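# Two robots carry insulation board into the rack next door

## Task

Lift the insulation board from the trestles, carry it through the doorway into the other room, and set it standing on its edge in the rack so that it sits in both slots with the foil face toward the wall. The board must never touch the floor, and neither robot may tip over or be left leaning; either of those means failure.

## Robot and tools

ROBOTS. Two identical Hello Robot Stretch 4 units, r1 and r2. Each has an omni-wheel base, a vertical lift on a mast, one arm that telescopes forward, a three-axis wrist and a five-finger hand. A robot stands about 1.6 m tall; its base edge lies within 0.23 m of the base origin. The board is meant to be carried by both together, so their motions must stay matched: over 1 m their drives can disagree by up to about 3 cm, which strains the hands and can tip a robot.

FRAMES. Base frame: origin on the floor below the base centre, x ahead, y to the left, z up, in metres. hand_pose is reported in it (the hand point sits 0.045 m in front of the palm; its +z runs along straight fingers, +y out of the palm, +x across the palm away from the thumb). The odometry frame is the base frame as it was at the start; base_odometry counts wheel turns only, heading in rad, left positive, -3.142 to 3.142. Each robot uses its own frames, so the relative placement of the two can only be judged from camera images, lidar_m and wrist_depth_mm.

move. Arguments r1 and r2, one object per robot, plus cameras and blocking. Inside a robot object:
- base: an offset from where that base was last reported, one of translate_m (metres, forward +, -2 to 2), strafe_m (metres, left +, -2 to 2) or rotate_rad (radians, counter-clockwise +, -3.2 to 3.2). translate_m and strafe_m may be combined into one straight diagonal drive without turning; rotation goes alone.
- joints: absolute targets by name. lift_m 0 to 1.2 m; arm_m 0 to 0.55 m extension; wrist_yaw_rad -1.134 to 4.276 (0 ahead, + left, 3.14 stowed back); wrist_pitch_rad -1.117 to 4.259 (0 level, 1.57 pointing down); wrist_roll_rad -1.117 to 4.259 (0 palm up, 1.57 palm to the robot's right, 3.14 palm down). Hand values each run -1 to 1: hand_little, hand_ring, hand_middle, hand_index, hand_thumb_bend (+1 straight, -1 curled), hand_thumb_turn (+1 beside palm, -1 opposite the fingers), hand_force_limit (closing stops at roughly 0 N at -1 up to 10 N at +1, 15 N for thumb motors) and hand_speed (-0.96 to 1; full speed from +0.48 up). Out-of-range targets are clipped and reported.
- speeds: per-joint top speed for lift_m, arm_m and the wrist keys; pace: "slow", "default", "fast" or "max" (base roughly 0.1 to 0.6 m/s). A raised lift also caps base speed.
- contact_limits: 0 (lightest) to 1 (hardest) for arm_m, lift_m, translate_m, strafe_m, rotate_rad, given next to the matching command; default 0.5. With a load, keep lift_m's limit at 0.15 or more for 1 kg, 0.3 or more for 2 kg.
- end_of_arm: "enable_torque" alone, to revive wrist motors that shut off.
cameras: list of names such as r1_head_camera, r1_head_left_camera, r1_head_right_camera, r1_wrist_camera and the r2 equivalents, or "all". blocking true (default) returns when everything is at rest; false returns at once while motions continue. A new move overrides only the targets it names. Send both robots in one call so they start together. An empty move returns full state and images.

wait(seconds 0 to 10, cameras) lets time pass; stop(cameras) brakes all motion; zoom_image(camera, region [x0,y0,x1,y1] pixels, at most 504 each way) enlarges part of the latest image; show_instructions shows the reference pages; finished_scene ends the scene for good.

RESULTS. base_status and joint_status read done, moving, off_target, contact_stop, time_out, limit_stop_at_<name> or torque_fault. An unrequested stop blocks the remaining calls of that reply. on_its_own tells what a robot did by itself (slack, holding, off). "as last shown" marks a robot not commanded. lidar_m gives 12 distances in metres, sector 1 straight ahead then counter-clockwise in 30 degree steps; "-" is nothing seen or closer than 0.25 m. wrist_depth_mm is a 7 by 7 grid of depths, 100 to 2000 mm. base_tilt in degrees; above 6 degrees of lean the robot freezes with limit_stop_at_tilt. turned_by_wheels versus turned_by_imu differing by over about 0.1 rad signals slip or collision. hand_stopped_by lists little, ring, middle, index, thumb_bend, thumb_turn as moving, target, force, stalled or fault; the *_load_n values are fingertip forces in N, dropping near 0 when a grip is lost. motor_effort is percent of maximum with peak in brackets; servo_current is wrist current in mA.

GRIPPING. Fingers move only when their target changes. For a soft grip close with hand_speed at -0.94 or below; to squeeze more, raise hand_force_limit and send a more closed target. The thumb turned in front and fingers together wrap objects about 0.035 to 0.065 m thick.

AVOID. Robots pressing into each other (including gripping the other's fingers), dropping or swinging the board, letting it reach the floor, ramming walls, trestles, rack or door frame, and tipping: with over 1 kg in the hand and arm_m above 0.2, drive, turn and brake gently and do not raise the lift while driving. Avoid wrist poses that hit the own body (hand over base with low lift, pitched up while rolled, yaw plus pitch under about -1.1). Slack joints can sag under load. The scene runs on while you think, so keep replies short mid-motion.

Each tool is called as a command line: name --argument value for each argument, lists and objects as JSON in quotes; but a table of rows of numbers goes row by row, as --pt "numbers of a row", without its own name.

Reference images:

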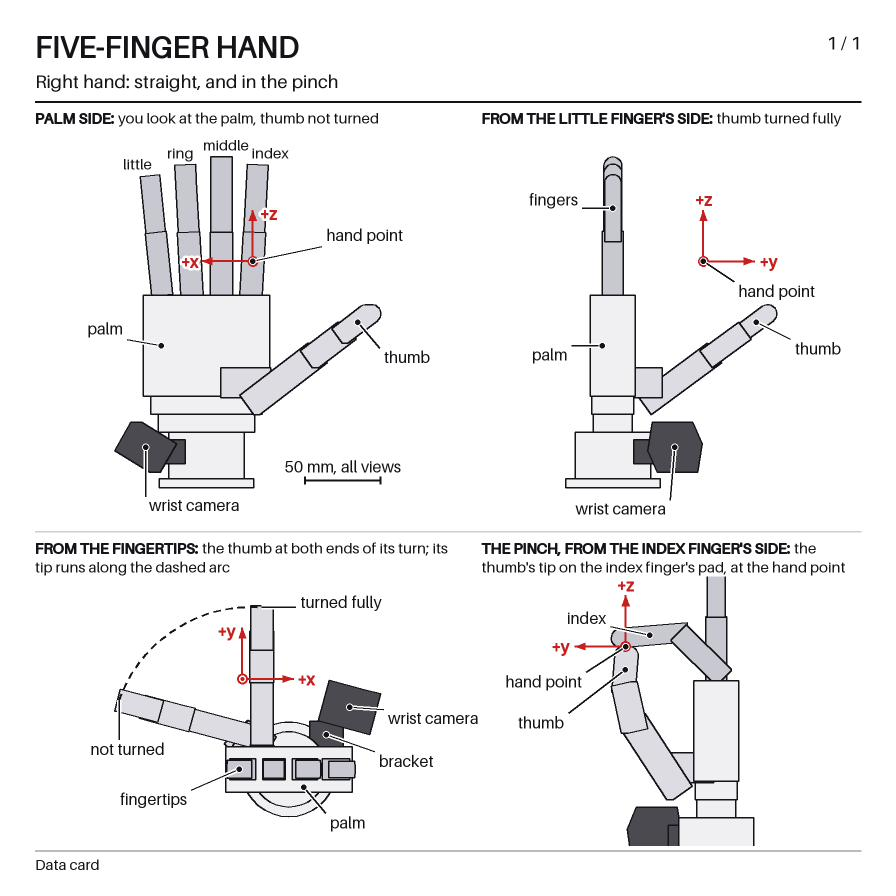

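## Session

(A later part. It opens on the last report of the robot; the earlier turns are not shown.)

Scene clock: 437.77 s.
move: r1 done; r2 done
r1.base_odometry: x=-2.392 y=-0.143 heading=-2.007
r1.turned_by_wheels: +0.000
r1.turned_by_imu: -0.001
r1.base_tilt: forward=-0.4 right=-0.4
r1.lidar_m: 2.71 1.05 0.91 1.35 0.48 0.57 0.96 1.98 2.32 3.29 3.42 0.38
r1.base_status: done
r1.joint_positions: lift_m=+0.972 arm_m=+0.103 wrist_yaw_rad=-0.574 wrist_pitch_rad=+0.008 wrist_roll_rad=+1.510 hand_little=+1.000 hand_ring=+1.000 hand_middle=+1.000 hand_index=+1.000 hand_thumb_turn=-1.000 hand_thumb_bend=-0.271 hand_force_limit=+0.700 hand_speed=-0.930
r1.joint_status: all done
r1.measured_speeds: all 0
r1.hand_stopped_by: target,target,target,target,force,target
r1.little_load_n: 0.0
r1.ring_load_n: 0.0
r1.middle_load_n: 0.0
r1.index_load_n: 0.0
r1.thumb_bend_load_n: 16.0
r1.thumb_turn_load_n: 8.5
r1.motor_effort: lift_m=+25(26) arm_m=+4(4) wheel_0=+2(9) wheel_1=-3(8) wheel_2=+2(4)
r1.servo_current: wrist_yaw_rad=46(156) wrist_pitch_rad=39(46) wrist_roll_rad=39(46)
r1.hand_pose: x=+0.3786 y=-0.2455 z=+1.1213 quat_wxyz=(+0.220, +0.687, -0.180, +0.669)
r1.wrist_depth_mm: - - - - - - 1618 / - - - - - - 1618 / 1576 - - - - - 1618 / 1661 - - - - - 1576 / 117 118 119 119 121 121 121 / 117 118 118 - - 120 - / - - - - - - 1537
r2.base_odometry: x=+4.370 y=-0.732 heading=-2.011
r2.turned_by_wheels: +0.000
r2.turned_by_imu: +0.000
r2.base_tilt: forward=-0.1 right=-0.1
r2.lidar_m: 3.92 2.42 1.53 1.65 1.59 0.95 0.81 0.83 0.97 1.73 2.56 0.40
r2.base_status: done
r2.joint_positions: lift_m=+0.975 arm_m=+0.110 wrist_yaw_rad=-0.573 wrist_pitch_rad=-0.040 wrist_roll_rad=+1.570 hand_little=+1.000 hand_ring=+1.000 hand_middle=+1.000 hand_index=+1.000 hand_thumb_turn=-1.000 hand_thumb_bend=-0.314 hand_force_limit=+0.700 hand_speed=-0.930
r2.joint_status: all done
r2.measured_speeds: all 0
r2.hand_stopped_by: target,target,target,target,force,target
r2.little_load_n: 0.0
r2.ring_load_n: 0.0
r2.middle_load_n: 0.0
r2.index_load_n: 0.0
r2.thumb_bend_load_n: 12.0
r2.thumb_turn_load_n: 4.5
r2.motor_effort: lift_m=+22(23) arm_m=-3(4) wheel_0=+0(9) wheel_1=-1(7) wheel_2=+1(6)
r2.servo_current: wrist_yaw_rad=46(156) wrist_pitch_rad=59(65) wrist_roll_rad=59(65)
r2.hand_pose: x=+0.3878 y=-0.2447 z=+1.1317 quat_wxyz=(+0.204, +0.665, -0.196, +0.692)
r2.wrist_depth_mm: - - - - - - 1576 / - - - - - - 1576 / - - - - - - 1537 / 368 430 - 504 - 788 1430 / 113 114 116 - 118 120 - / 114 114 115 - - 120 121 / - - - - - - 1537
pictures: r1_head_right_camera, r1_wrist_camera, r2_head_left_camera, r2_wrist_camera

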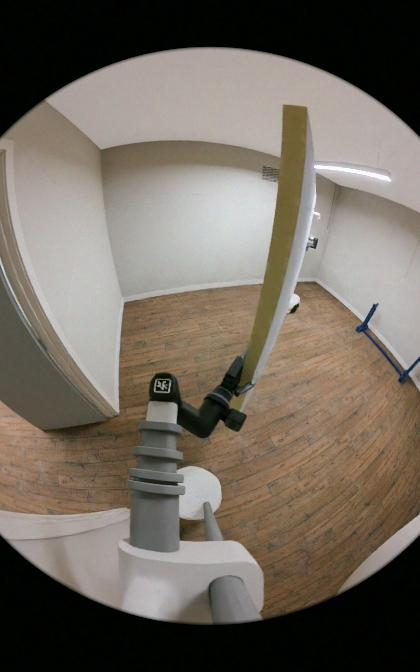

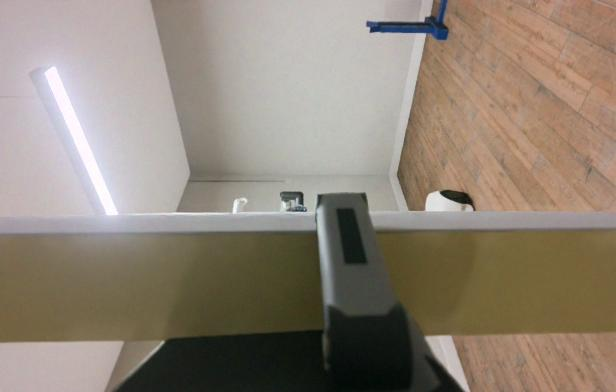

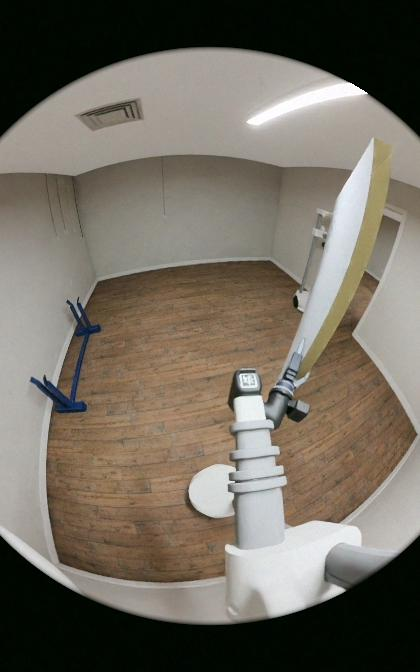

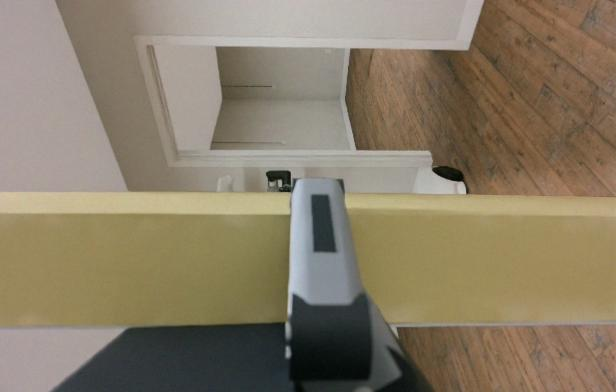

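move --r1 '{"base":{"translate_m":-0.1047,"strafe_m":-0.3449}}' --r2 '{"base":{"translate_m":0.1209,"strafe_m":0.3397}}' --cameras '["r1_wrist_camera","r2_wrist_camera"]'

move --r1 '{"base":{"translate_m":-0.0678,"strafe_m":-0.0979},"joints":{"wrist_yaw_rad":-0.469},"speeds":{"wrist_yaw_rad":0.08},"pace":"slow"}' --r2 '{"base":{"translate_m":-0.0723,"strafe_m":-0.0946},"joints":{"wrist_yaw_rad":-0.469},"speeds":{"wrist_yaw_rad":0.08},"pace":"slow"}' --cameras '["r1_wrist_camera","r2_wrist_camera"]'

Scene clock: 441.33 s.
move: r1 done; r2 done
r1.base_odometry: x=-2.661 y=+0.097 heading=-2.007
r1.turned_by_wheels: +0.000
r1.turned_by_imu: +0.000
r1.base_tilt: forward=-0.7 right=-0.4
r1.lidar_m: 2.91 1.65 1.28 0.74 0.77 0.92 1.57 1.80 2.07 3.35 2.97 0.37
r1.base_status: done
r1.joint_positions: lift_m=+0.972 arm_m=+0.103 wrist_yaw_rad=-0.572 wrist_pitch_rad=+0.008 wrist_roll_rad=+1.510 hand_little=+1.000 hand_ring=+1.000 hand_middle=+1.000 hand_index=+1.000 hand_thumb_turn=-1.000 hand_thumb_bend=-0.271 hand_force_limit=+0.700 hand_speed=-0.930
r1.joint_status: not commanded
r1.measured_speeds: all 0
r1.hand_stopped_by: target,target,target,target,force,target
r1.little_load_n: 0.0
r1.ring_load_n: 0.0
r1.middle_load_n: 0.0
r1.index_load_n: 0.0
r1.thumb_bend_load_n: 16.5
r1.thumb_turn_load_n: 8.5
r1.motor_effort: lift_m=+25(26) arm_m=+4(4) wheel_0=+2(8) wheel_1=+0(12) wheel_2=+1(5)
r1.servo_current: wrist_yaw_rad=52(59) wrist_pitch_rad=33(46) wrist_roll_rad=39(46)
r1.hand_pose: x=+0.3790 y=-0.2453 z=+1.1213 quat_wxyz=(+0.219, +0.687, -0.179, +0.669)
r1.wrist_depth_mm: - - - - - - 1618 / - - - - - - 1618 / - - - - - - 1661 / 1336 - - - - - 1537 / 117 118 118 - 120 121 121 / 116 117 118 - - 120 - / - - - - - - 1576
r2.base_odometry: x=+4.626 y=-0.986 heading=-2.011
r2.turned_by_wheels: +0.000
r2.turned_by_imu: +0.001
r2.base_tilt: forward=+0.0 right=-0.2
r2.lidar_m: 3.73 2.11 1.16 1.36 1.36 1.18 1.00 1.03 1.20 2.13 2.85 0.39
r2.base_status: done
r2.joint_positions: lift_m=+0.975 arm_m=+0.110 wrist_yaw_rad=-0.573 wrist_pitch_rad=-0.040 wrist_roll_rad=+1.570 hand_little=+1.000 hand_ring=+1.000 hand_middle=+1.000 hand_index=+1.000 hand_thumb_turn=-1.000 hand_thumb_bend=-0.314 hand_force_limit=+0.700 hand_speed=-0.930
r2.joint_status: not commanded
r2.measured_speeds: all 0
r2.hand_stopped_by: target,target,target,target,force,target
r2.little_load_n: 0.0
r2.ring_load_n: 0.0
r2.middle_load_n: 0.0
r2.index_load_n: 0.0
r2.thumb_bend_load_n: 12.0
r2.thumb_turn_load_n: 4.5
r2.motor_effort: lift_m=+23(23) arm_m=-3(3) wheel_0=+1(10) wheel_1=-1(10) wheel_2=-3(8)
r2.servo_current: wrist_yaw_rad=52(72) wrist_pitch_rad=52(59) wrist_roll_rad=52(65)
r2.hand_pose: x=+0.3879 y=-0.2446 z=+1.1317 quat_wxyz=(+0.204, +0.665, -0.195, +0.692)
r2.wrist_depth_mm: - - - - - - 1576 / - - - - - - 1576 / - - - - - - 1576 / 379 445 530 549 - 878 1464 / 113 114 115 - 118 119 - / 113 114 115 - - 120 121 / - - - - - - 1576

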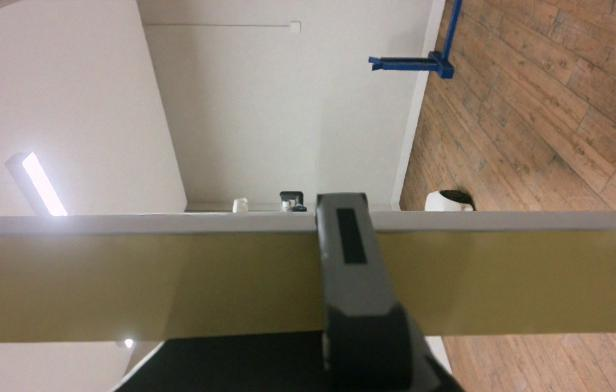

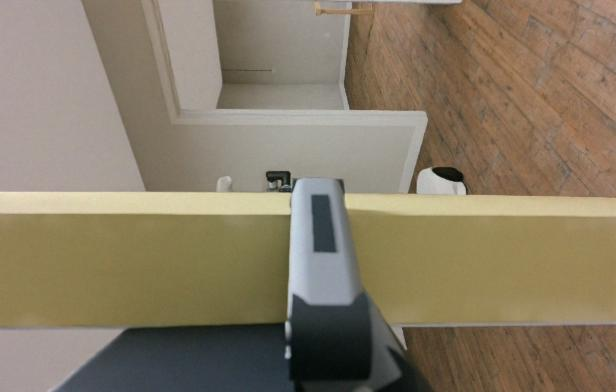

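Scene clock: 443.80 s.
move: r1 done; r2 done
r1.base_odometry: x=-2.721 y=+0.200 heading=-2.007
r1.turned_by_wheels: +0.000
r1.turned_by_imu: -0.002
r1.base_tilt: forward=-0.7 right=-0.4
r1.lidar_m: 3.02 1.80 1.37 0.84 0.85 1.00 1.68 1.69 1.94 3.32 2.91 0.38
r1.base_status: done
r1.joint_positions: lift_m=+0.972 arm_m=+0.103 wrist_yaw_rad=-0.477 wrist_pitch_rad=+0.008 wrist_roll_rad=+1.510 hand_little=+1.000 hand_ring=+1.000 hand_middle=+1.000 hand_index=+1.000 hand_thumb_turn=-1.000 hand_thumb_bend=-0.271 hand_force_limit=+0.700 hand_speed=-0.930
r1.joint_status: all done
r1.measured_speeds: all 0
r1.hand_stopped_by: target,target,target,target,force,target
r1.little_load_n: 0.0
r1.ring_load_n: 0.0
r1.middle_load_n: 0.0
r1.index_load_n: 0.0
r1.thumb_bend_load_n: 16.5
r1.thumb_turn_load_n: 8.5
r1.motor_effort: lift_m=+25(26) arm_m=+4(4) wheel_0=+2(9) wheel_1=-1(8) wheel_2=+1(4)
r1.servo_current: wrist_yaw_rad=65(228) wrist_pitch_rad=46(52) wrist_roll_rad=33(46)
r1.hand_pose: x=+0.4019 y=-0.2342 z=+1.1213 quat_wxyz=(+0.187, +0.695, -0.147, +0.679)
r1.wrist_depth_mm: - - - - - - 1618 / - - - - - - 1618 / - - - - - - 1618 / 1397 - - - - - 1537 / 117 118 118 119 120 121 121 / 117 117 118 - - 120 - / - - - - - - 1537
r2.base_odometry: x=+4.572 y=-0.880 heading=-2.011
r2.turned_by_wheels: +0.000
r2.turned_by_imu: -0.001
r2.base_tilt: forward=-0.1 right=-0.1
r2.lidar_m: 3.83 2.22 1.29 1.43 1.40 1.06 0.92 0.91 1.08 1.95 2.78 0.41
r2.base_status: done
r2.joint_positions: lift_m=+0.975 arm_m=+0.110 wrist_yaw_rad=-0.476 wrist_pitch_rad=-0.040 wrist_roll_rad=+1.570 hand_little=+1.000 hand_ring=+1.000 hand_middle=+1.000 hand_index=+1.000 hand_thumb_turn=-1.000 hand_thumb_bend=-0.314 hand_force_limit=+0.700 hand_speed=-0.930
r2.joint_status: all done
r2.measured_speeds: all 0
r2.hand_stopped_by: target,target,target,target,force,target
r2.little_load_n: 0.0
r2.ring_load_n: 0.0
r2.middle_load_n: 0.0
r2.index_load_n: 0.0
r2.thumb_bend_load_n: 12.0
r2.thumb_turn_load_n: 4.5
r2.motor_effort: lift_m=+23(23) arm_m=-2(3) wheel_0=+2(9) wheel_1=-3(6) wheel_2=+2(4)
r2.servo_current: wrist_yaw_rad=72(156) wrist_pitch_rad=52(59) wrist_roll_rad=52(65)
r2.hand_pose: x=+0.4110 y=-0.2332 z=+1.1317 quat_wxyz=(+0.170, +0.673, -0.163, +0.701)
r2.wrist_depth_mm: - - - - - - 1618 / - - - - - - 1537 / - - - - - - 1537 / 512 668 - 891 - 1921 1537 / 113 114 115 - 118 120 - / 113 114 115 - - 120 121 / - - - - - - 1576

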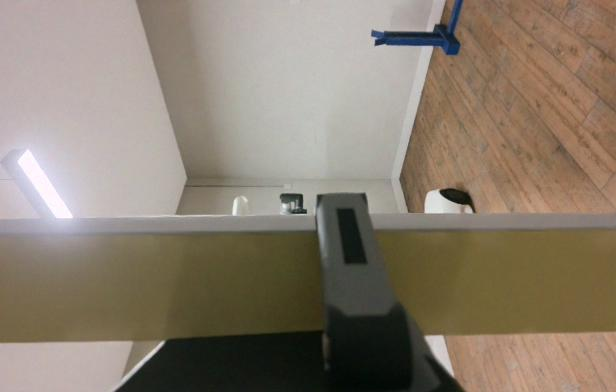

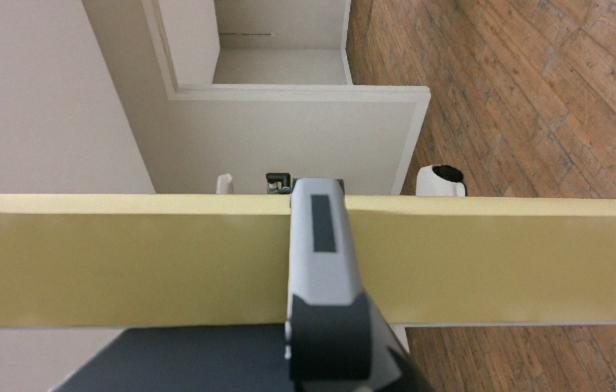

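move --r1 '{"base":{"translate_m":-0.0577,"strafe_m":-0.1042},"joints":{"wrist_yaw_rad":-0.367},"speeds":{"wrist_yaw_rad":0.08},"pace":"slow"}' --r2 '{"base":{"translate_m":-0.0626,"strafe_m":-0.1013},"joints":{"wrist_yaw_rad":-0.367},"speeds":{"wrist_yaw_rad":0.08},"pace":"slow"}' --cameras '["r1_wrist_camera","r2_wrist_camera"]'

move --r1 '{"base":{"translate_m":-0.0471,"strafe_m":-0.1094},"joints":{"wrist_yaw_rad":-0.267},"speeds":{"wrist_yaw_rad":0.08},"pace":"slow"}' --r2 '{"base":{"translate_m":-0.0522,"strafe_m":-0.1070},"joints":{"wrist_yaw_rad":-0.267},"speeds":{"wrist_yaw_rad":0.08},"pace":"slow"}' --cameras '["r1_wrist_camera","r2_wrist_camera","r1_head_right_camera","r2_head_left_camera"]'

Scene clock: 447.10 s.
move: r1 done; r2 done
r1.base_odometry: x=-2.791 y=+0.296 heading=-2.007
r1.turned_by_wheels: +0.000
r1.turned_by_imu: -0.002
r1.base_tilt: forward=-0.7 right=-0.4
r1.lidar_m: 3.10 2.01 1.50 0.94 0.90 1.06 1.59 1.60 1.88 3.22 2.85 0.37
r1.base_status: done
r1.joint_positions: lift_m=+0.972 arm_m=+0.103 wrist_yaw_rad=-0.375 wrist_pitch_rad=+0.008 wrist_roll_rad=+1.510 hand_little=+1.000 hand_ring=+1.000 hand_middle=+1.000 hand_index=+1.000 hand_thumb_turn=-1.000 hand_thumb_bend=-0.271 hand_force_limit=+0.700 hand_speed=-0.930
r1.joint_status: all done
r1.measured_speeds: all 0
r1.hand_stopped_by: target,target,target,target,force,target
r1.little_load_n: 0.0
r1.ring_load_n: 0.0
r1.middle_load_n: 0.0
r1.index_load_n: 0.0
r1.thumb_bend_load_n: 16.5
r1.thumb_turn_load_n: 8.0
r1.motor_effort: lift_m=+25(26) arm_m=+4(4) wheel_0=+0(11) wheel_1=-3(8) wheel_2=+1(4)
r1.servo_current: wrist_yaw_rad=59(202) wrist_pitch_rad=39(46) wrist_roll_rad=39(46)
r1.hand_pose: x=+0.4250 y=-0.2200 z=+1.1213 quat_wxyz=(+0.152, +0.701, -0.111, +0.688)
r1.wrist_depth_mm: - - - - - - 1618 / - - - - - - 1618 / - - - - - - 1618 / 1464 - - - - - 1537 / 117 118 118 119 120 121 121 / 116 117 118 - - 120 - / - - - - - - 1537
r2.base_odometry: x=+4.507 y=-0.781 heading=-2.011
r2.turned_by_wheels: +0.000
r2.turned_by_imu: +0.001
r2.base_tilt: forward=-0.1 right=-0.2
r2.lidar_m: 3.91 2.35 1.41 1.52 1.51 0.97 0.83 0.84 0.99 1.76 2.71 0.41
r2.base_status: done
r2.joint_positions: lift_m=+0.975 arm_m=+0.110 wrist_yaw_rad=-0.374 wrist_pitch_rad=-0.040 wrist_roll_rad=+1.570 hand_little=+1.000 hand_ring=+1.000 hand_middle=+1.000 hand_index=+1.000 hand_thumb_turn=-1.000 hand_thumb_bend=-0.314 hand_force_limit=+0.700 hand_speed=-0.930
r2.joint_status: all done
r2.measured_speeds: all 0
r2.hand_stopped_by: target,target,target,target,force,target
r2.little_load_n: 0.0
r2.ring_load_n: 0.0
r2.middle_load_n: 0.0
r2.index_load_n: 0.0
r2.thumb_bend_load_n: 12.0
r2.thumb_turn_load_n: 4.5
r2.motor_effort: lift_m=+23(23) arm_m=-2(2) wheel_0=+2(9) wheel_1=-2(6) wheel_2=+2(5)
r2.servo_current: wrist_yaw_rad=52(150) wrist_pitch_rad=52(59) wrist_roll_rad=52(65)
r2.hand_pose: x=+0.4341 y=-0.2187 z=+1.1317 quat_wxyz=(+0.134, +0.681, -0.129, +0.708)
r2.wrist_depth_mm: - - - - - - 1576 / - - - - - - 1537 / - - - - - - 1576 / 455 554 - 668 - 1808 1576 / 113 114 115 - 118 120 - / 113 114 115 - - 120 121 / - - - - - - 1537

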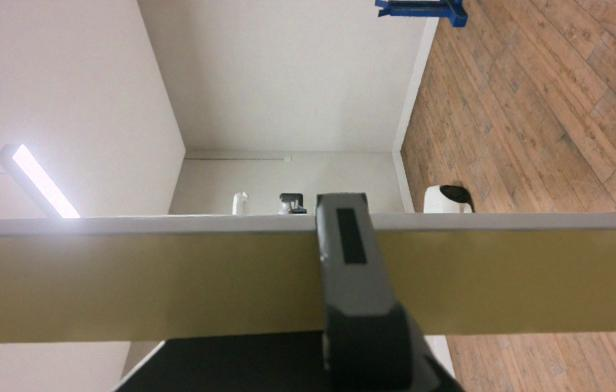

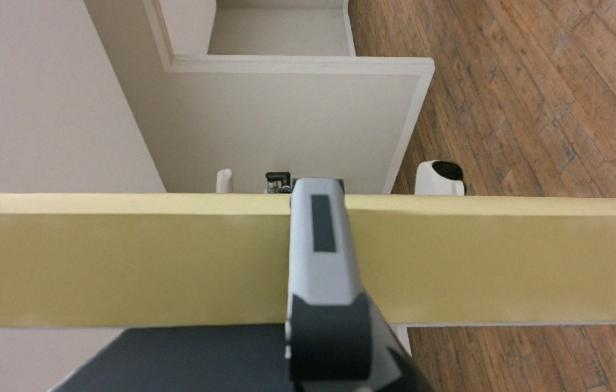

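Scene clock: 449.57 s.
move: r1 done; r2 done
r1.base_odometry: x=-2.870 y=+0.385 heading=-2.007
r1.turned_by_wheels: +0.000
r1.turned_by_imu: +0.000
r1.base_tilt: forward=-0.6 right=-0.4
r1.lidar_m: 2.56 2.17 1.58 1.03 1.00 1.17 1.52 1.53 1.79 3.03 2.72 0.41
r1.base_status: done
r1.joint_positions: lift_m=+0.972 arm_m=+0.103 wrist_yaw_rad=-0.274 wrist_pitch_rad=+0.008 wrist_roll_rad=+1.510 hand_little=+1.000 hand_ring=+1.000 hand_middle=+1.000 hand_index=+1.000 hand_thumb_turn=-1.000 hand_thumb_bend=-0.271 hand_force_limit=+0.700 hand_speed=-0.930
r1.joint_status: all done
r1.measured_speeds: all 0
r1.hand_stopped_by: target,target,target,target,force,target
r1.little_load_n: 0.0
r1.ring_load_n: 0.5
r1.middle_load_n: 0.0
r1.index_load_n: 0.0
r1.thumb_bend_load_n: 16.5
r1.thumb_turn_load_n: 8.0
r1.motor_effort: lift_m=+25(26) arm_m=+3(4) wheel_0=+2(9) wheel_1=-3(8) wheel_2=+1(5)
r1.servo_current: wrist_yaw_rad=59(202) wrist_pitch_rad=39(52) wrist_roll_rad=26(46)
r1.hand_pose: x=+0.4464 y=-0.2037 z=+1.1213 quat_wxyz=(+0.117, +0.706, -0.076, +0.694)
r1.wrist_depth_mm: - - - - - - 1618 / - - - - - - 1576 / - - - - - - 1618 / 1499 - - - - - 1537 / 117 118 118 119 120 121 121 / 117 117 118 - - 120 - / - - - - - - 1576
r2.base_odometry: x=+4.432 y=-0.688 heading=-2.011
r2.turned_by_wheels: +0.000
r2.turned_by_imu: +0.002
r2.base_tilt: forward=-0.2 right=-0.3
r2.lidar_m: 2.89 2.45 1.52 1.61 1.50 0.87 0.76 0.77 0.90 1.63 2.60 0.43
r2.base_status: done
r2.joint_positions: lift_m=+0.975 arm_m=+0.110 wrist_yaw_rad=-0.274 wrist_pitch_rad=-0.040 wrist_roll_rad=+1.570 hand_little=+1.000 hand_ring=+1.000 hand_middle=+1.000 hand_index=+1.000 hand_thumb_turn=-1.000 hand_thumb_bend=-0.314 hand_force_limit=+0.700 hand_speed=-0.930
r2.joint_status: all done
r2.measured_speeds: all 0
r2.hand_stopped_by: target,target,target,target,force,target
r2.little_load_n: 0.0
r2.ring_load_n: 0.0
r2.middle_load_n: 0.0
r2.index_load_n: 0.0
r2.thumb_bend_load_n: 12.5
r2.thumb_turn_load_n: 4.5
r2.motor_effort: lift_m=+23(23) arm_m=-1(2) wheel_0=+2(9) wheel_1=-2(6) wheel_2=+2(6)
r2.servo_current: wrist_yaw_rad=52(156) wrist_pitch_rad=46(59) wrist_roll_rad=65(65)
r2.hand_pose: x=+0.4552 y=-0.2022 z=+1.1317 quat_wxyz=(+0.099, +0.686, -0.094, +0.714)
r2.wrist_depth_mm: - - - - - - 1576 / - - - - - - 1537 / - - - - - - 1537 / 413 477 544 549 - 778 1430 / 113 114 115 - 118 120 - / 113 114 115 - - 120 121 / - - - - - - 1576
pictures: r1_head_right_camera, r1_wrist_camera, r2_head_left_camera, r2_wrist_camera

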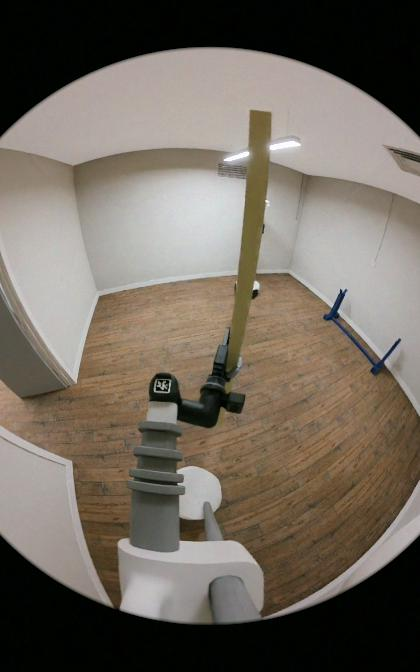

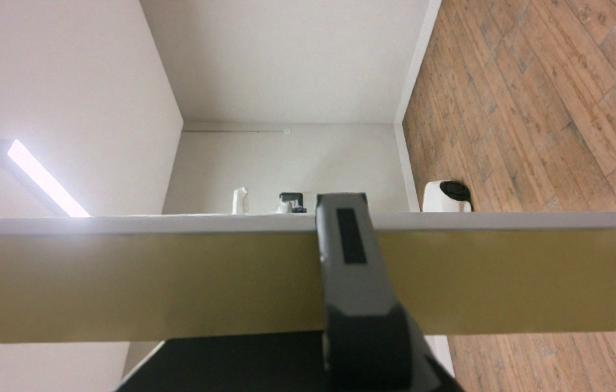

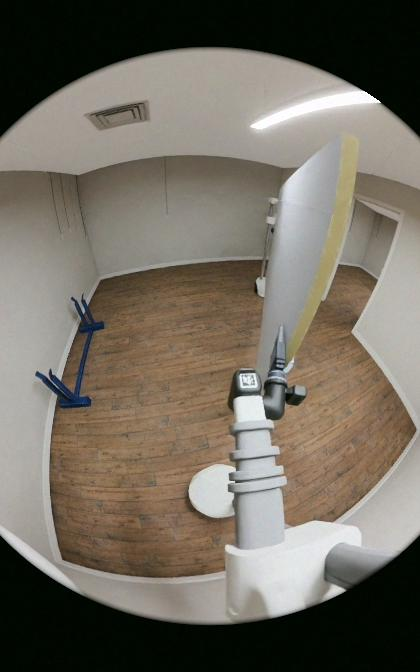

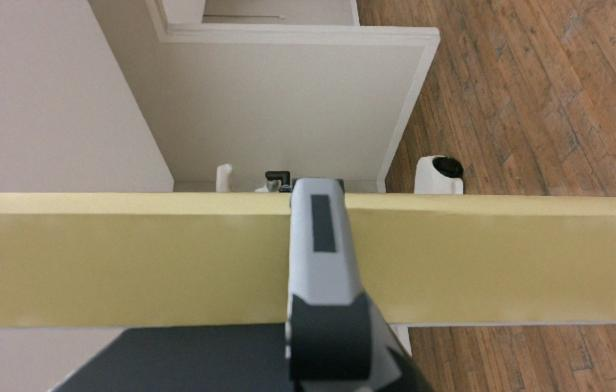

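move --r1 '{"base":{"translate_m":-0.0884,"strafe_m":-0.3496}}' --r2 '{"base":{"translate_m":0.1005,"strafe_m":0.3462}}' --cameras '["r1_wrist_camera","r2_wrist_camera"]'

move --r1 '{"base":{"translate_m":-0.0358,"strafe_m":-0.1136},"joints":{"wrist_yaw_rad":-0.166},"speeds":{"wrist_yaw_rad":0.08},"pace":"slow"}' --r2 '{"base":{"translate_m":-0.0411,"strafe_m":-0.1118},"joints":{"wrist_yaw_rad":-0.166},"speeds":{"wrist_yaw_rad":0.08},"pace":"slow"}' --cameras '["r1_wrist_camera","r2_wrist_camera"]'

move --r1 '{"base":{"translate_m":-0.0244,"strafe_m":-0.1166},"joints":{"wrist_yaw_rad":-0.065},"speeds":{"wrist_yaw_rad":0.08},"pace":"slow"}' --r2 '{"base":{"translate_m":-0.0298,"strafe_m":-0.1153},"joints":{"wrist_yaw_rad":-0.065},"speeds":{"wrist_yaw_rad":0.08},"pace":"slow"}' --cameras '["r1_wrist_camera","r2_wrist_camera","r2_head_left_camera","r1_head_right_camera"]'

Scene clock: 455.80 s.
move: r1 done; r2 done
r1.base_odometry: x=-3.149 y=+0.613 heading=-2.007
r1.turned_by_wheels: +0.000
r1.turned_by_imu: -0.002
r1.base_tilt: forward=-0.6 right=-0.3
r1.lidar_m: 2.54 2.82 1.96 1.35 1.32 1.55 1.36 1.37 1.58 2.66 2.49 0.42
r1.base_status: done
r1.joint_positions: lift_m=+0.972 arm_m=+0.103 wrist_yaw_rad=-0.271 wrist_pitch_rad=+0.008 wrist_roll_rad=+1.510 hand_little=+1.000 hand_ring=+1.000 hand_middle=+1.000 hand_index=+1.000 hand_thumb_turn=-1.000 hand_thumb_bend=-0.271 hand_force_limit=+0.700 hand_speed=-0.930
r1.joint_status: not commanded
r1.measured_speeds: all 0
r1.hand_stopped_by: target,target,target,target,force,target
r1.little_load_n: 0.0
r1.ring_load_n: 0.0
r1.middle_load_n: 0.0
r1.index_load_n: 0.5
r1.thumb_bend_load_n: 16.5
r1.thumb_turn_load_n: 8.0
r1.motor_effort: lift_m=+25(26) arm_m=+4(4) wheel_0=+0(10) wheel_1=+0(12) wheel_2=+2(5)
r1.servo_current: wrist_yaw_rad=59(65) wrist_pitch_rad=39(46) wrist_roll_rad=33(46)
r1.hand_pose: x=+0.4470 y=-0.2032 z=+1.1213 quat_wxyz=(+0.116, +0.706, -0.075, +0.695)
r1.wrist_depth_mm: - - - - - - 1661 / - - - - - - 1618 / - - - - - - 1618 / - - - - - - 1537 / 117 118 119 119 120 121 121 / 117 117 118 - - 120 - / - - - - - - 1537
r2.base_odometry: x=+4.702 y=-0.926 heading=-2.011
r2.turned_by_wheels: +0.000
r2.turned_by_imu: +0.002
r2.base_tilt: forward=+0.0 right=-0.3
r2.lidar_m: 2.88 2.16 1.16 1.28 1.29 1.06 0.93 0.93 1.12 1.99 2.91 0.43
r2.base_status: done
r2.joint_positions: lift_m=+0.975 arm_m=+0.110 wrist_yaw_rad=-0.271 wrist_pitch_rad=-0.040 wrist_roll_rad=+1.570 hand_little=+1.000 hand_ring=+1.000 hand_middle=+1.000 hand_index=+1.000 hand_thumb_turn=-1.000 hand_thumb_bend=-0.314 hand_force_limit=+0.700 hand_speed=-0.930
r2.joint_status: not commanded
r2.measured_speeds: all 0
r2.hand_stopped_by: target,target,target,target,force,target
r2.little_load_n: 0.0
r2.ring_load_n: 0.0
r2.middle_load_n: 0.0
r2.index_load_n: 0.0
r2.thumb_bend_load_n: 12.0
r2.thumb_turn_load_n: 4.5
r2.motor_effort: lift_m=+23(23) arm_m=+0(1) wheel_0=-1(10) wheel_1=+0(9) wheel_2=-1(8)
r2.servo_current: wrist_yaw_rad=59(72) wrist_pitch_rad=59(59) wrist_roll_rad=52(65)
r2.hand_pose: x=+0.4559 y=-0.2017 z=+1.1317 quat_wxyz=(+0.098, +0.687, -0.093, +0.714)
r2.wrist_depth_mm: - - - - - - 1661 / - - - - - - 1618 / - - - - - - 1618 / 340 375 - 427 - 554 1397 / 113 114 116 - 118 120 - / 113 114 115 - - 120 121 / - - - - - - 1618

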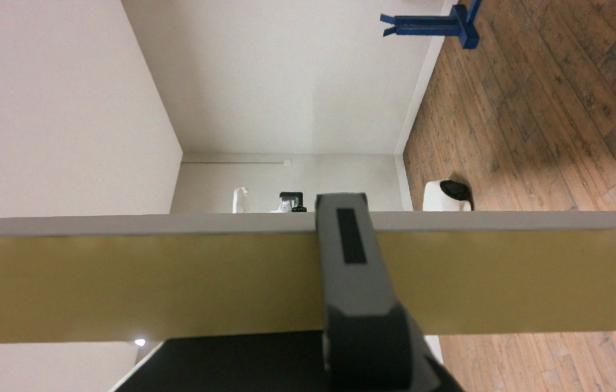

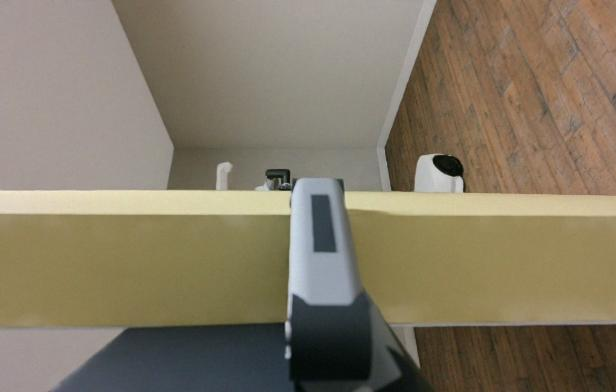

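Scene clock: 458.27 s.
move: r1 done; r2 done
r1.base_odometry: x=-3.237 y=+0.693 heading=-2.007
r1.turned_by_wheels: +0.000
r1.turned_by_imu: -0.001
r1.base_tilt: forward=-0.6 right=-0.3
r1.lidar_m: 0.46 3.04 2.08 1.43 1.42 1.55 1.27 1.29 1.50 2.55 2.39 0.41
r1.base_status: done
r1.joint_positions: lift_m=+0.972 arm_m=+0.103 wrist_yaw_rad=-0.171 wrist_pitch_rad=+0.008 wrist_roll_rad=+1.510 hand_little=+1.000 hand_ring=+1.000 hand_middle=+1.000 hand_index=+1.000 hand_thumb_turn=-1.000 hand_thumb_bend=-0.271 hand_force_limit=+0.700 hand_speed=-0.930
r1.joint_status: all done
r1.measured_speeds: all 0
r1.hand_stopped_by: target,target,target,target,force,target
r1.little_load_n: 0.0
r1.ring_load_n: 0.0
r1.middle_load_n: 0.0
r1.index_load_n: 0.0
r1.thumb_bend_load_n: 16.5
r1.thumb_turn_load_n: 8.0
r1.motor_effort: lift_m=+25(26) arm_m=+4(4) wheel_0=+1(8) wheel_1=-3(8) wheel_2=+3(5)
r1.servo_current: wrist_yaw_rad=46(156) wrist_pitch_rad=39(46) wrist_roll_rad=39(46)
r1.hand_pose: x=+0.4665 y=-0.1848 z=+1.1213 quat_wxyz=(+0.081, +0.709, -0.039, +0.700)
r1.wrist_depth_mm: - - - - - - 1576 / - - - - - - 1618 / - - - - - - 1618 / - - - - - - 1537 / 117 118 119 119 120 121 121 / 117 117 118 - - 120 - / - - - - - - 1537
r2.base_odometry: x=+4.619 y=-0.842 heading=-2.011
r2.turned_by_wheels: +0.000
r2.turned_by_imu: +0.000
r2.base_tilt: forward=-0.1 right=-0.3
r2.lidar_m: 2.73 2.26 1.27 1.39 1.39 1.02 0.87 0.88 1.04 1.84 2.81 0.44
r2.base_status: done
r2.joint_positions: lift_m=+0.975 arm_m=+0.110 wrist_yaw_rad=-0.170 wrist_pitch_rad=-0.040 wrist_roll_rad=+1.570 hand_little=+1.000 hand_ring=+1.000 hand_middle=+1.000 hand_index=+1.000 hand_thumb_turn=-1.000 hand_thumb_bend=-0.314 hand_force_limit=+0.700 hand_speed=-0.930
r2.joint_status: all done
r2.measured_speeds: all 0
r2.hand_stopped_by: target,target,target,target,force,target
r2.little_load_n: 0.0
r2.ring_load_n: 0.0
r2.middle_load_n: 0.0
r2.index_load_n: 0.0
r2.thumb_bend_load_n: 12.5
r2.thumb_turn_load_n: 4.5
r2.motor_effort: lift_m=+23(23) arm_m=+1(1) wheel_0=+1(9) wheel_1=-1(7) wheel_2=+3(5)
r2.servo_current: wrist_yaw_rad=33(130) wrist_pitch_rad=46(59) wrist_roll_rad=52(72)
r2.hand_pose: x=+0.4752 y=-0.1832 z=+1.1317 quat_wxyz=(+0.062, +0.690, -0.059, +0.718)
r2.wrist_depth_mm: - - - - - - 1537 / - - - - - - 1576 / - - - - - - 1618 / 362 402 - 445 - 559 1366 / 113 114 115 - 118 120 - / 114 114 116 - - 120 121 / - - - - - - 1537

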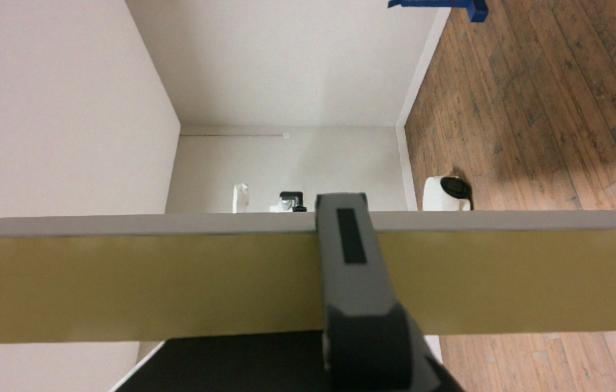

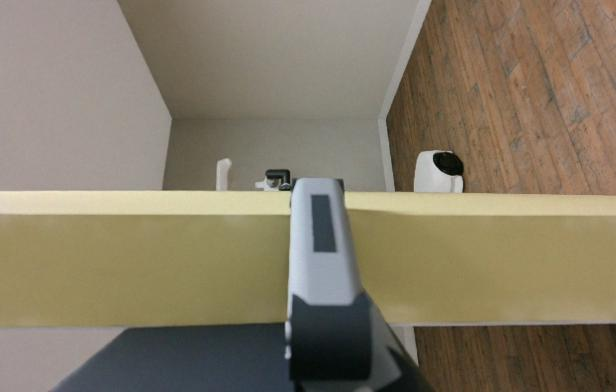

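Scene clock: 460.70 s.
move: r1 done; r2 done
r1.base_odometry: x=-3.333 y=+0.764 heading=-2.006
r1.turned_by_wheels: +0.000
r1.turned_by_imu: +0.000
r1.base_tilt: forward=-0.7 right=-0.4
r1.lidar_m: 0.44 3.27 2.18 1.54 1.53 1.47 1.22 1.24 1.43 2.46 2.28 0.44
r1.base_status: done
r1.joint_positions: lift_m=+0.972 arm_m=+0.103 wrist_yaw_rad=-0.070 wrist_pitch_rad=+0.008 wrist_roll_rad=+1.510 hand_little=+1.000 hand_ring=+1.000 hand_middle=+1.000 hand_index=+1.000 hand_thumb_turn=-1.000 hand_thumb_bend=-0.271 hand_force_limit=+0.700 hand_speed=-0.930
r1.joint_status: all done
r1.measured_speeds: all 0
r1.hand_stopped_by: target,target,target,target,force,target
r1.little_load_n: 0.0
r1.ring_load_n: 0.0
r1.middle_load_n: 0.0
r1.index_load_n: 0.0
r1.thumb_bend_load_n: 17.0
r1.thumb_turn_load_n: 8.0
r1.motor_effort: lift_m=+25(26) arm_m=+3(4) wheel_0=+2(9) wheel_1=-2(7) wheel_2=+2(5)
r1.servo_current: wrist_yaw_rad=52(130) wrist_pitch_rad=39(52) wrist_roll_rad=39(46)
r1.hand_pose: x=+0.4842 y=-0.1644 z=+1.1213 quat_wxyz=(+0.046, +0.710, -0.003, +0.703)
r1.wrist_depth_mm: - - - - - - 1576 / - - - - - - 1618 / - - - - - - 1618 / - - - - - - 1499 / 117 118 119 119 121 121 121 / 117 117 118 - - 120 - / - - - - - - 1537
r2.base_odometry: x=+4.527 y=-0.766 heading=-2.011
r2.turned_by_wheels: +0.000
r2.turned_by_imu: +0.002
r2.base_tilt: forward=+0.0 right=-0.2
r2.lidar_m: 0.45 2.34 1.39 1.49 1.50 0.96 0.82 0.82 0.97 1.73 2.71 0.44
r2.base_status: done
r2.joint_positions: lift_m=+0.975 arm_m=+0.110 wrist_yaw_rad=-0.070 wrist_pitch_rad=-0.040 wrist_roll_rad=+1.570 hand_little=+1.000 hand_ring=+1.000 hand_middle=+1.000 hand_index=+1.000 hand_thumb_turn=-1.000 hand_thumb_bend=-0.314 hand_force_limit=+0.700 hand_speed=-0.930
r2.joint_status: all done
r2.measured_speeds: all 0
r2.hand_stopped_by: target,target,target,target,force,target
r2.little_load_n: 0.0
r2.ring_load_n: 0.0
r2.middle_load_n: 0.5
r2.index_load_n: 0.0
r2.thumb_bend_load_n: 12.0
r2.thumb_turn_load_n: 4.5
r2.motor_effort: lift_m=+23(23) arm_m=+1(1) wheel_0=+2(8) wheel_1=-2(7) wheel_2=+3(4)
r2.servo_current: wrist_yaw_rad=65(137) wrist_pitch_rad=46(65) wrist_roll_rad=46(72)
r2.hand_pose: x=+0.4926 y=-0.1627 z=+1.1317 quat_wxyz=(+0.025, +0.692, -0.024, +0.721)
r2.wrist_depth_mm: - - - - - - 1576 / - - - - - - 1537 / - - - - - - 1537 / 330 364 394 392 - 473 1366 / 113 114 115 - 118 120 - / 113 114 116 - - 120 121 / - - - - - - 1576
pictures: r1_head_right_camera, r1_wrist_camera, r2_head_left_camera, r2_wrist_camera

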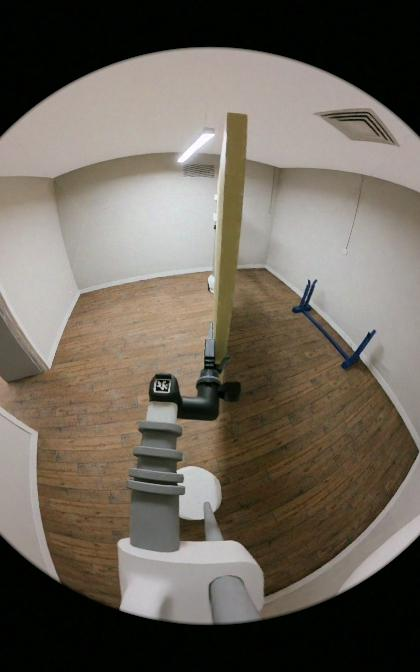

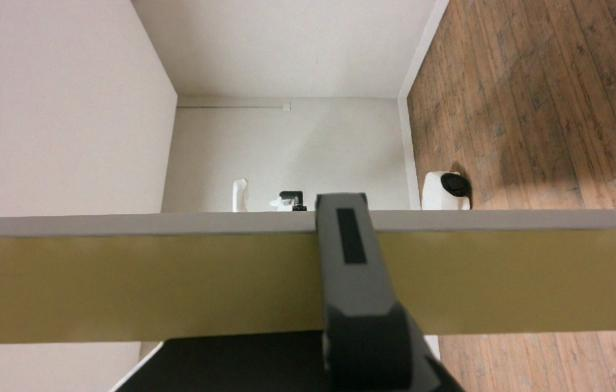

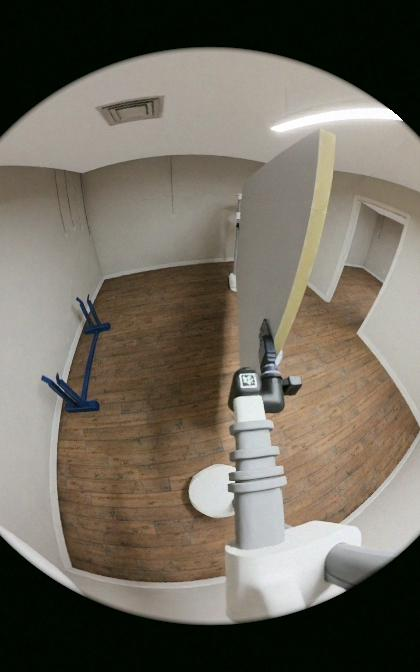

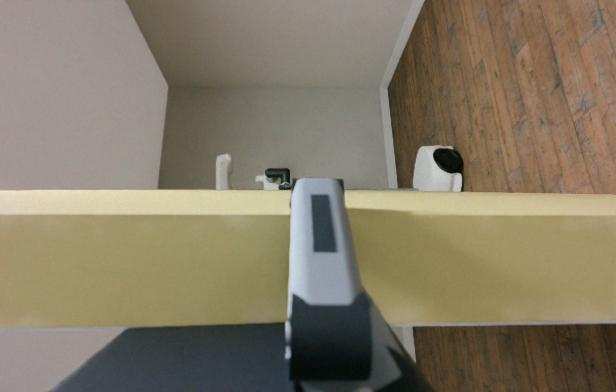

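move --r1 '{"base":{"translate_m":0.0024,"strafe_m":-0.0284},"pace":"slow"}' --r2 '{"base":{"rotate_rad":0.1},"joints":{"wrist_yaw_rad":-0.175},"speeds":{"wrist_yaw_rad":0.3},"pace":"slow"}' --cameras '["r1_wrist_camera","r2_wrist_camera"]'

Scene clock: 463.90 s.
move: r1 done; r2 done
r1.base_odometry: x=-3.359 y=+0.774 heading=-2.007
r1.turned_by_wheels: +0.000
r1.turned_by_imu: -0.001
r1.base_tilt: forward=-0.8 right=-0.4
r1.lidar_m: 0.43 3.28 2.21 1.55 1.57 1.46 1.23 1.24 1.40 2.39 2.26 0.44
r1.base_status: done
r1.joint_positions: lift_m=+0.972 arm_m=+0.103 wrist_yaw_rad=-0.068 wrist_pitch_rad=+0.008 wrist_roll_rad=+1.510 hand_little=+1.000 hand_ring=+1.000 hand_middle=+1.000 hand_index=+1.000 hand_thumb_turn=-1.000 hand_thumb_bend=-0.271 hand_force_limit=+0.700 hand_speed=-0.930
r1.joint_status: not commanded
r1.measured_speeds: all 0
r1.hand_stopped_by: target,target,target,target,force,target
r1.little_load_n: 0.0
r1.ring_load_n: 0.0
r1.middle_load_n: 0.0
r1.index_load_n: 0.0
r1.thumb_bend_load_n: 16.5
r1.thumb_turn_load_n: 8.5
r1.motor_effort: lift_m=+25(26) arm_m=+2(4) wheel_0=+1(7) wheel_1=-2(9) wheel_2=-1(3)
r1.servo_current: wrist_yaw_rad=52(59) wrist_pitch_rad=39(46) wrist_roll_rad=39(46)
r1.hand_pose: x=+0.4845 y=-0.1640 z=+1.1213 quat_wxyz=(+0.045, +0.710, -0.002, +0.703)
r1.wrist_depth_mm: - - - - - - 1618 / - - - - - - 1576 / - - - - - - 1618 / - - - - - - 1537 / 118 118 119 120 121 121 121 / 117 118 118 - - 121 - / - - - - - - 1537
r2.base_odometry: x=+4.527 y=-0.766 heading=-1.911
r2.turned_by_wheels: +0.100
r2.turned_by_imu: +0.097
r2.base_tilt: forward=+0.0 right=-0.4
r2.lidar_m: 2.81 2.33 1.39 1.49 1.39 0.91 0.81 0.83 1.03 2.12 2.73 0.43
r2.base_status: done
r2.joint_positions: lift_m=+0.975 arm_m=+0.110 wrist_yaw_rad=-0.173 wrist_pitch_rad=-0.040 wrist_roll_rad=+1.570 hand_little=+1.000 hand_ring=+1.000 hand_middle=+1.000 hand_index=+1.000 hand_thumb_turn=-1.000 hand_thumb_bend=-0.314 hand_force_limit=+0.700 hand_speed=-0.930
r2.joint_status: all done
r2.measured_speeds: all 0
r2.hand_stopped_by: target,target,target,target,force,target
r2.little_load_n: 0.0
r2.ring_load_n: 0.0
r2.middle_load_n: 0.0
r2.index_load_n: 0.0
r2.thumb_bend_load_n: 12.0
r2.thumb_turn_load_n: 4.5
r2.motor_effort: lift_m=+23(23) arm_m=+2(2) wheel_0=-2(6) wheel_1=-2(5) wheel_2=-1(5)
r2.servo_current: wrist_yaw_rad=52(72) wrist_pitch_rad=59(59) wrist_roll_rad=46(65)
r2.hand_pose: x=+0.4746 y=-0.1837 z=+1.1317 quat_wxyz=(+0.063, +0.690, -0.060, +0.718)
r2.wrist_depth_mm: - - - - - - 1537 / - - - - - - 1576 / - - - - - - 1576 / 402 469 - 559 - 842 1464 / 113 114 116 - 119 120 - / 113 114 116 - - 120 121 / - - - - - - 1576

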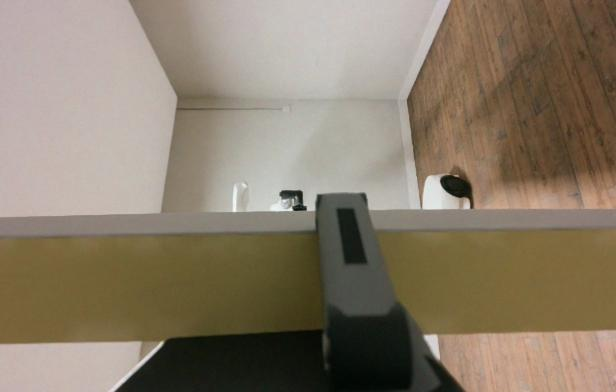

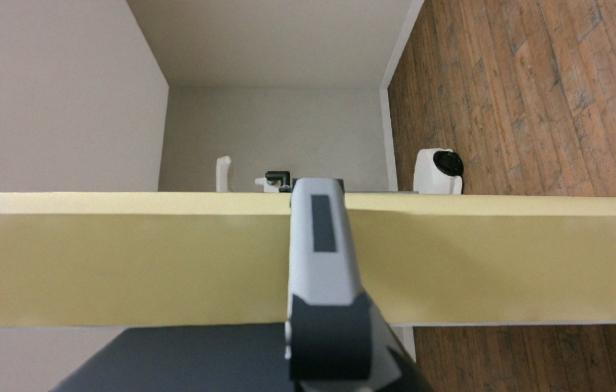

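move --r1 '{"base":{"translate_m":0.0052,"strafe_m":-0.0280},"pace":"slow"}' --r2 '{"base":{"rotate_rad":0.1},"joints":{"wrist_yaw_rad":-0.276},"speeds":{"wrist_yaw_rad":0.3},"pace":"slow"}' --cameras '[]'

move --r1 '{"base":{"translate_m":-0.0127,"strafe_m":-0.1184},"joints":{"wrist_yaw_rad":0.036},"speeds":{"wrist_yaw_rad":0.08},"pace":"slow"}' --r2 '{"base":{"translate_m":-0.0413,"strafe_m":-0.1117},"joints":{"wrist_yaw_rad":-0.170},"speeds":{"wrist_yaw_rad":0.08},"pace":"slow"}' --cameras '["r1_wrist_camera","r2_wrist_camera"]'

Scene clock: 466.80 s.
move: r1 done; r2 done
r1.base_odometry: x=-3.387 y=+0.781 heading=-2.007
r1.turned_by_wheels: +0.000
r1.turned_by_imu: -0.002
r1.base_tilt: forward=-0.7 right=-0.4
r1.lidar_m: 0.43 3.39 2.20 1.56 1.59 1.43 1.22 1.24 1.44 2.40 2.23 0.43
r1.base_status: done
r1.joint_positions: lift_m=+0.972 arm_m=+0.103 wrist_yaw_rad=-0.068 wrist_pitch_rad=+0.008 wrist_roll_rad=+1.510 hand_little=+1.000 hand_ring=+1.000 hand_middle=+1.000 hand_index=+1.000 hand_thumb_turn=-1.000 hand_thumb_bend=-0.271 hand_force_limit=+0.700 hand_speed=-0.930
r1.joint_status: not commanded
r1.measured_speeds: all 0
r1.hand_stopped_by: target,target,target,target,force,target
r1.little_load_n: 0.0
r1.ring_load_n: 0.0
r1.middle_load_n: 0.0
r1.index_load_n: 0.0
r1.thumb_bend_load_n: 16.5
r1.thumb_turn_load_n: 8.5
r1.motor_effort: lift_m=+25(26) arm_m=-3(3) wheel_0=+1(6) wheel_1=-2(7) wheel_2=-2(3)
r1.servo_current: wrist_yaw_rad=46(59) wrist_pitch_rad=39(52) wrist_roll_rad=33(39)
r1.hand_pose: x=+0.4845 y=-0.1640 z=+1.1213 quat_wxyz=(+0.045, +0.710, -0.002, +0.703)
r1.wrist_depth_mm: - - - - - - 1618 / - - - - - - 1618 / - - - - - - 1618 / - - - - - - 1537 / 118 118 119 120 121 121 122 / 117 118 118 - - 121 - / - - - - - - 1537
r2.base_odometry: x=+4.527 y=-0.766 heading=-1.812
r2.turned_by_wheels: +0.099
r2.turned_by_imu: +0.098
r2.base_tilt: forward=+0.0 right=-0.3
r2.lidar_m: 3.93 2.24 1.40 1.48 1.24 0.85 0.80 0.85 1.13 2.71 2.78 0.43
r2.base_status: done
r2.joint_positions: lift_m=+0.975 arm_m=+0.110 wrist_yaw_rad=-0.274 wrist_pitch_rad=-0.040 wrist_roll_rad=+1.570 hand_little=+1.000 hand_ring=+1.000 hand_middle=+1.000 hand_index=+1.000 hand_thumb_turn=-1.000 hand_thumb_bend=-0.314 hand_force_limit=+0.700 hand_speed=-0.930
r2.joint_status: all done
r2.measured_speeds: all 0
r2.hand_stopped_by: target,target,target,target,force,target
r2.little_load_n: 0.0
r2.ring_load_n: 0.0
r2.middle_load_n: 0.0
r2.index_load_n: 0.0
r2.thumb_bend_load_n: 12.0
r2.thumb_turn_load_n: 4.5
r2.motor_effort: lift_m=+23(23) arm_m=+2(2) wheel_0=-3(8) wheel_1=-3(5) wheel_2=-1(6)
r2.servo_current: wrist_yaw_rad=52(85) wrist_pitch_rad=59(59) wrist_roll_rad=52(72)
r2.hand_pose: x=+0.4551 y=-0.2023 z=+1.1317 quat_wxyz=(+0.099, +0.686, -0.094, +0.714)
r2.wrist_depth_mm: - - - - - - 1618 / - - - - - - 1576 / - - - - - - 1576 / 473 580 - 732 - 1921 1576 / 113 114 116 - 118 120 - / 114 114 116 - - 120 121 / - - - - - - 1576

Scene clock: 469.27 s.
move: r1 done; r2 done
r1.base_odometry: x=-3.489 y=+0.843 heading=-2.007
r1.turned_by_wheels: +0.000
r1.turned_by_imu: +0.001
r1.base_tilt: forward=-0.5 right=-0.4
r1.lidar_m: 0.42 3.52 2.33 1.69 1.70 1.41 1.18 1.17 1.36 2.33 2.16 0.44
r1.base_status: done
r1.joint_positions: lift_m=+0.972 arm_m=+0.103 wrist_yaw_rad=+0.033 wrist_pitch_rad=+0.008 wrist_roll_rad=+1.510 hand_little=+1.000 hand_ring=+1.000 hand_middle=+1.000 hand_index=+1.000 hand_thumb_turn=-1.000 hand_thumb_bend=-0.271 hand_force_limit=+0.700 hand_speed=-0.930
r1.joint_status: all done
r1.measured_speeds: all 0
r1.hand_stopped_by: target,target,target,target,force,target
r1.little_load_n: 0.0
r1.ring_load_n: 0.0
r1.middle_load_n: 0.0
r1.index_load_n: 0.0
r1.thumb_bend_load_n: 16.5
r1.thumb_turn_load_n: 8.5
r1.motor_effort: lift_m=+26(26) arm_m=+2(3) wheel_0=+1(7) wheel_1=+1(8) wheel_2=+3(5)
r1.servo_current: wrist_yaw_rad=52(150) wrist_pitch_rad=39(52) wrist_roll_rad=39(46)
r1.hand_pose: x=+0.5000 y=-0.1419 z=+1.1213 quat_wxyz=(+0.010, +0.709, +0.033, +0.704)
r1.wrist_depth_mm: - - - - - - 1618 / - - - - - - 1618 / - - - - - - 1618 / - - - - - - 1576 / 118 118 119 120 121 121 122 / - 118 118 - - 121 - / - - - - - - 1537
r2.base_odometry: x=+4.429 y=-0.699 heading=-1.811
r2.turned_by_wheels: +0.000
r2.turned_by_imu: +0.001
r2.base_tilt: forward=+0.0 right=-0.4
r2.lidar_m: 3.98 2.41 1.51 1.59 1.16 0.82 0.77 0.79 1.06 2.61 2.67 0.43
r2.base_status: done
r2.joint_positions: lift_m=+0.975 arm_m=+0.110 wrist_yaw_rad=-0.173 wrist_pitch_rad=-0.040 wrist_roll_rad=+1.570 hand_little=+1.000 hand_ring=+1.000 hand_middle=+1.000 hand_index=+1.000 hand_thumb_turn=-1.000 hand_thumb_bend=-0.314 hand_force_limit=+0.700 hand_speed=-0.930
r2.joint_status: all done
r2.measured_speeds: all 0
r2.hand_stopped_by: target,target,target,target,force,target
r2.little_load_n: 0.0
r2.ring_load_n: 0.5
r2.middle_load_n: 0.0
r2.index_load_n: 0.0
r2.thumb_bend_load_n: 12.0
r2.thumb_turn_load_n: 4.5
r2.motor_effort: lift_m=+23(23) arm_m=+2(2) wheel_0=+1(8) wheel_1=-2(7) wheel_2=+3(5)
r2.servo_current: wrist_yaw_rad=59(124) wrist_pitch_rad=52(59) wrist_roll_rad=52(65)
r2.hand_pose: x=+0.4747 y=-0.1837 z=+1.1317 quat_wxyz=(+0.063, +0.690, -0.060, +0.718)
r2.wrist_depth_mm: - - - - - - 1537 / - - - - - - 1537 / - - - - - - 1576 / 387 452 - 517 - 732 1499 / 113 114 116 - 119 120 - / 113 114 116 - - 120 121 / - - - - - - 1618

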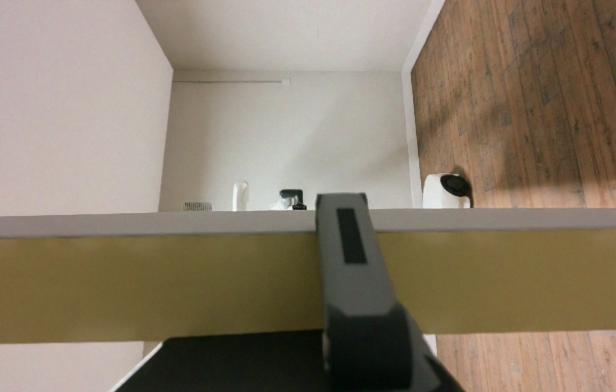

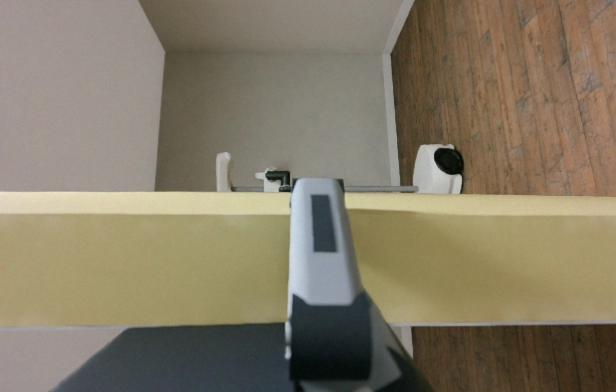

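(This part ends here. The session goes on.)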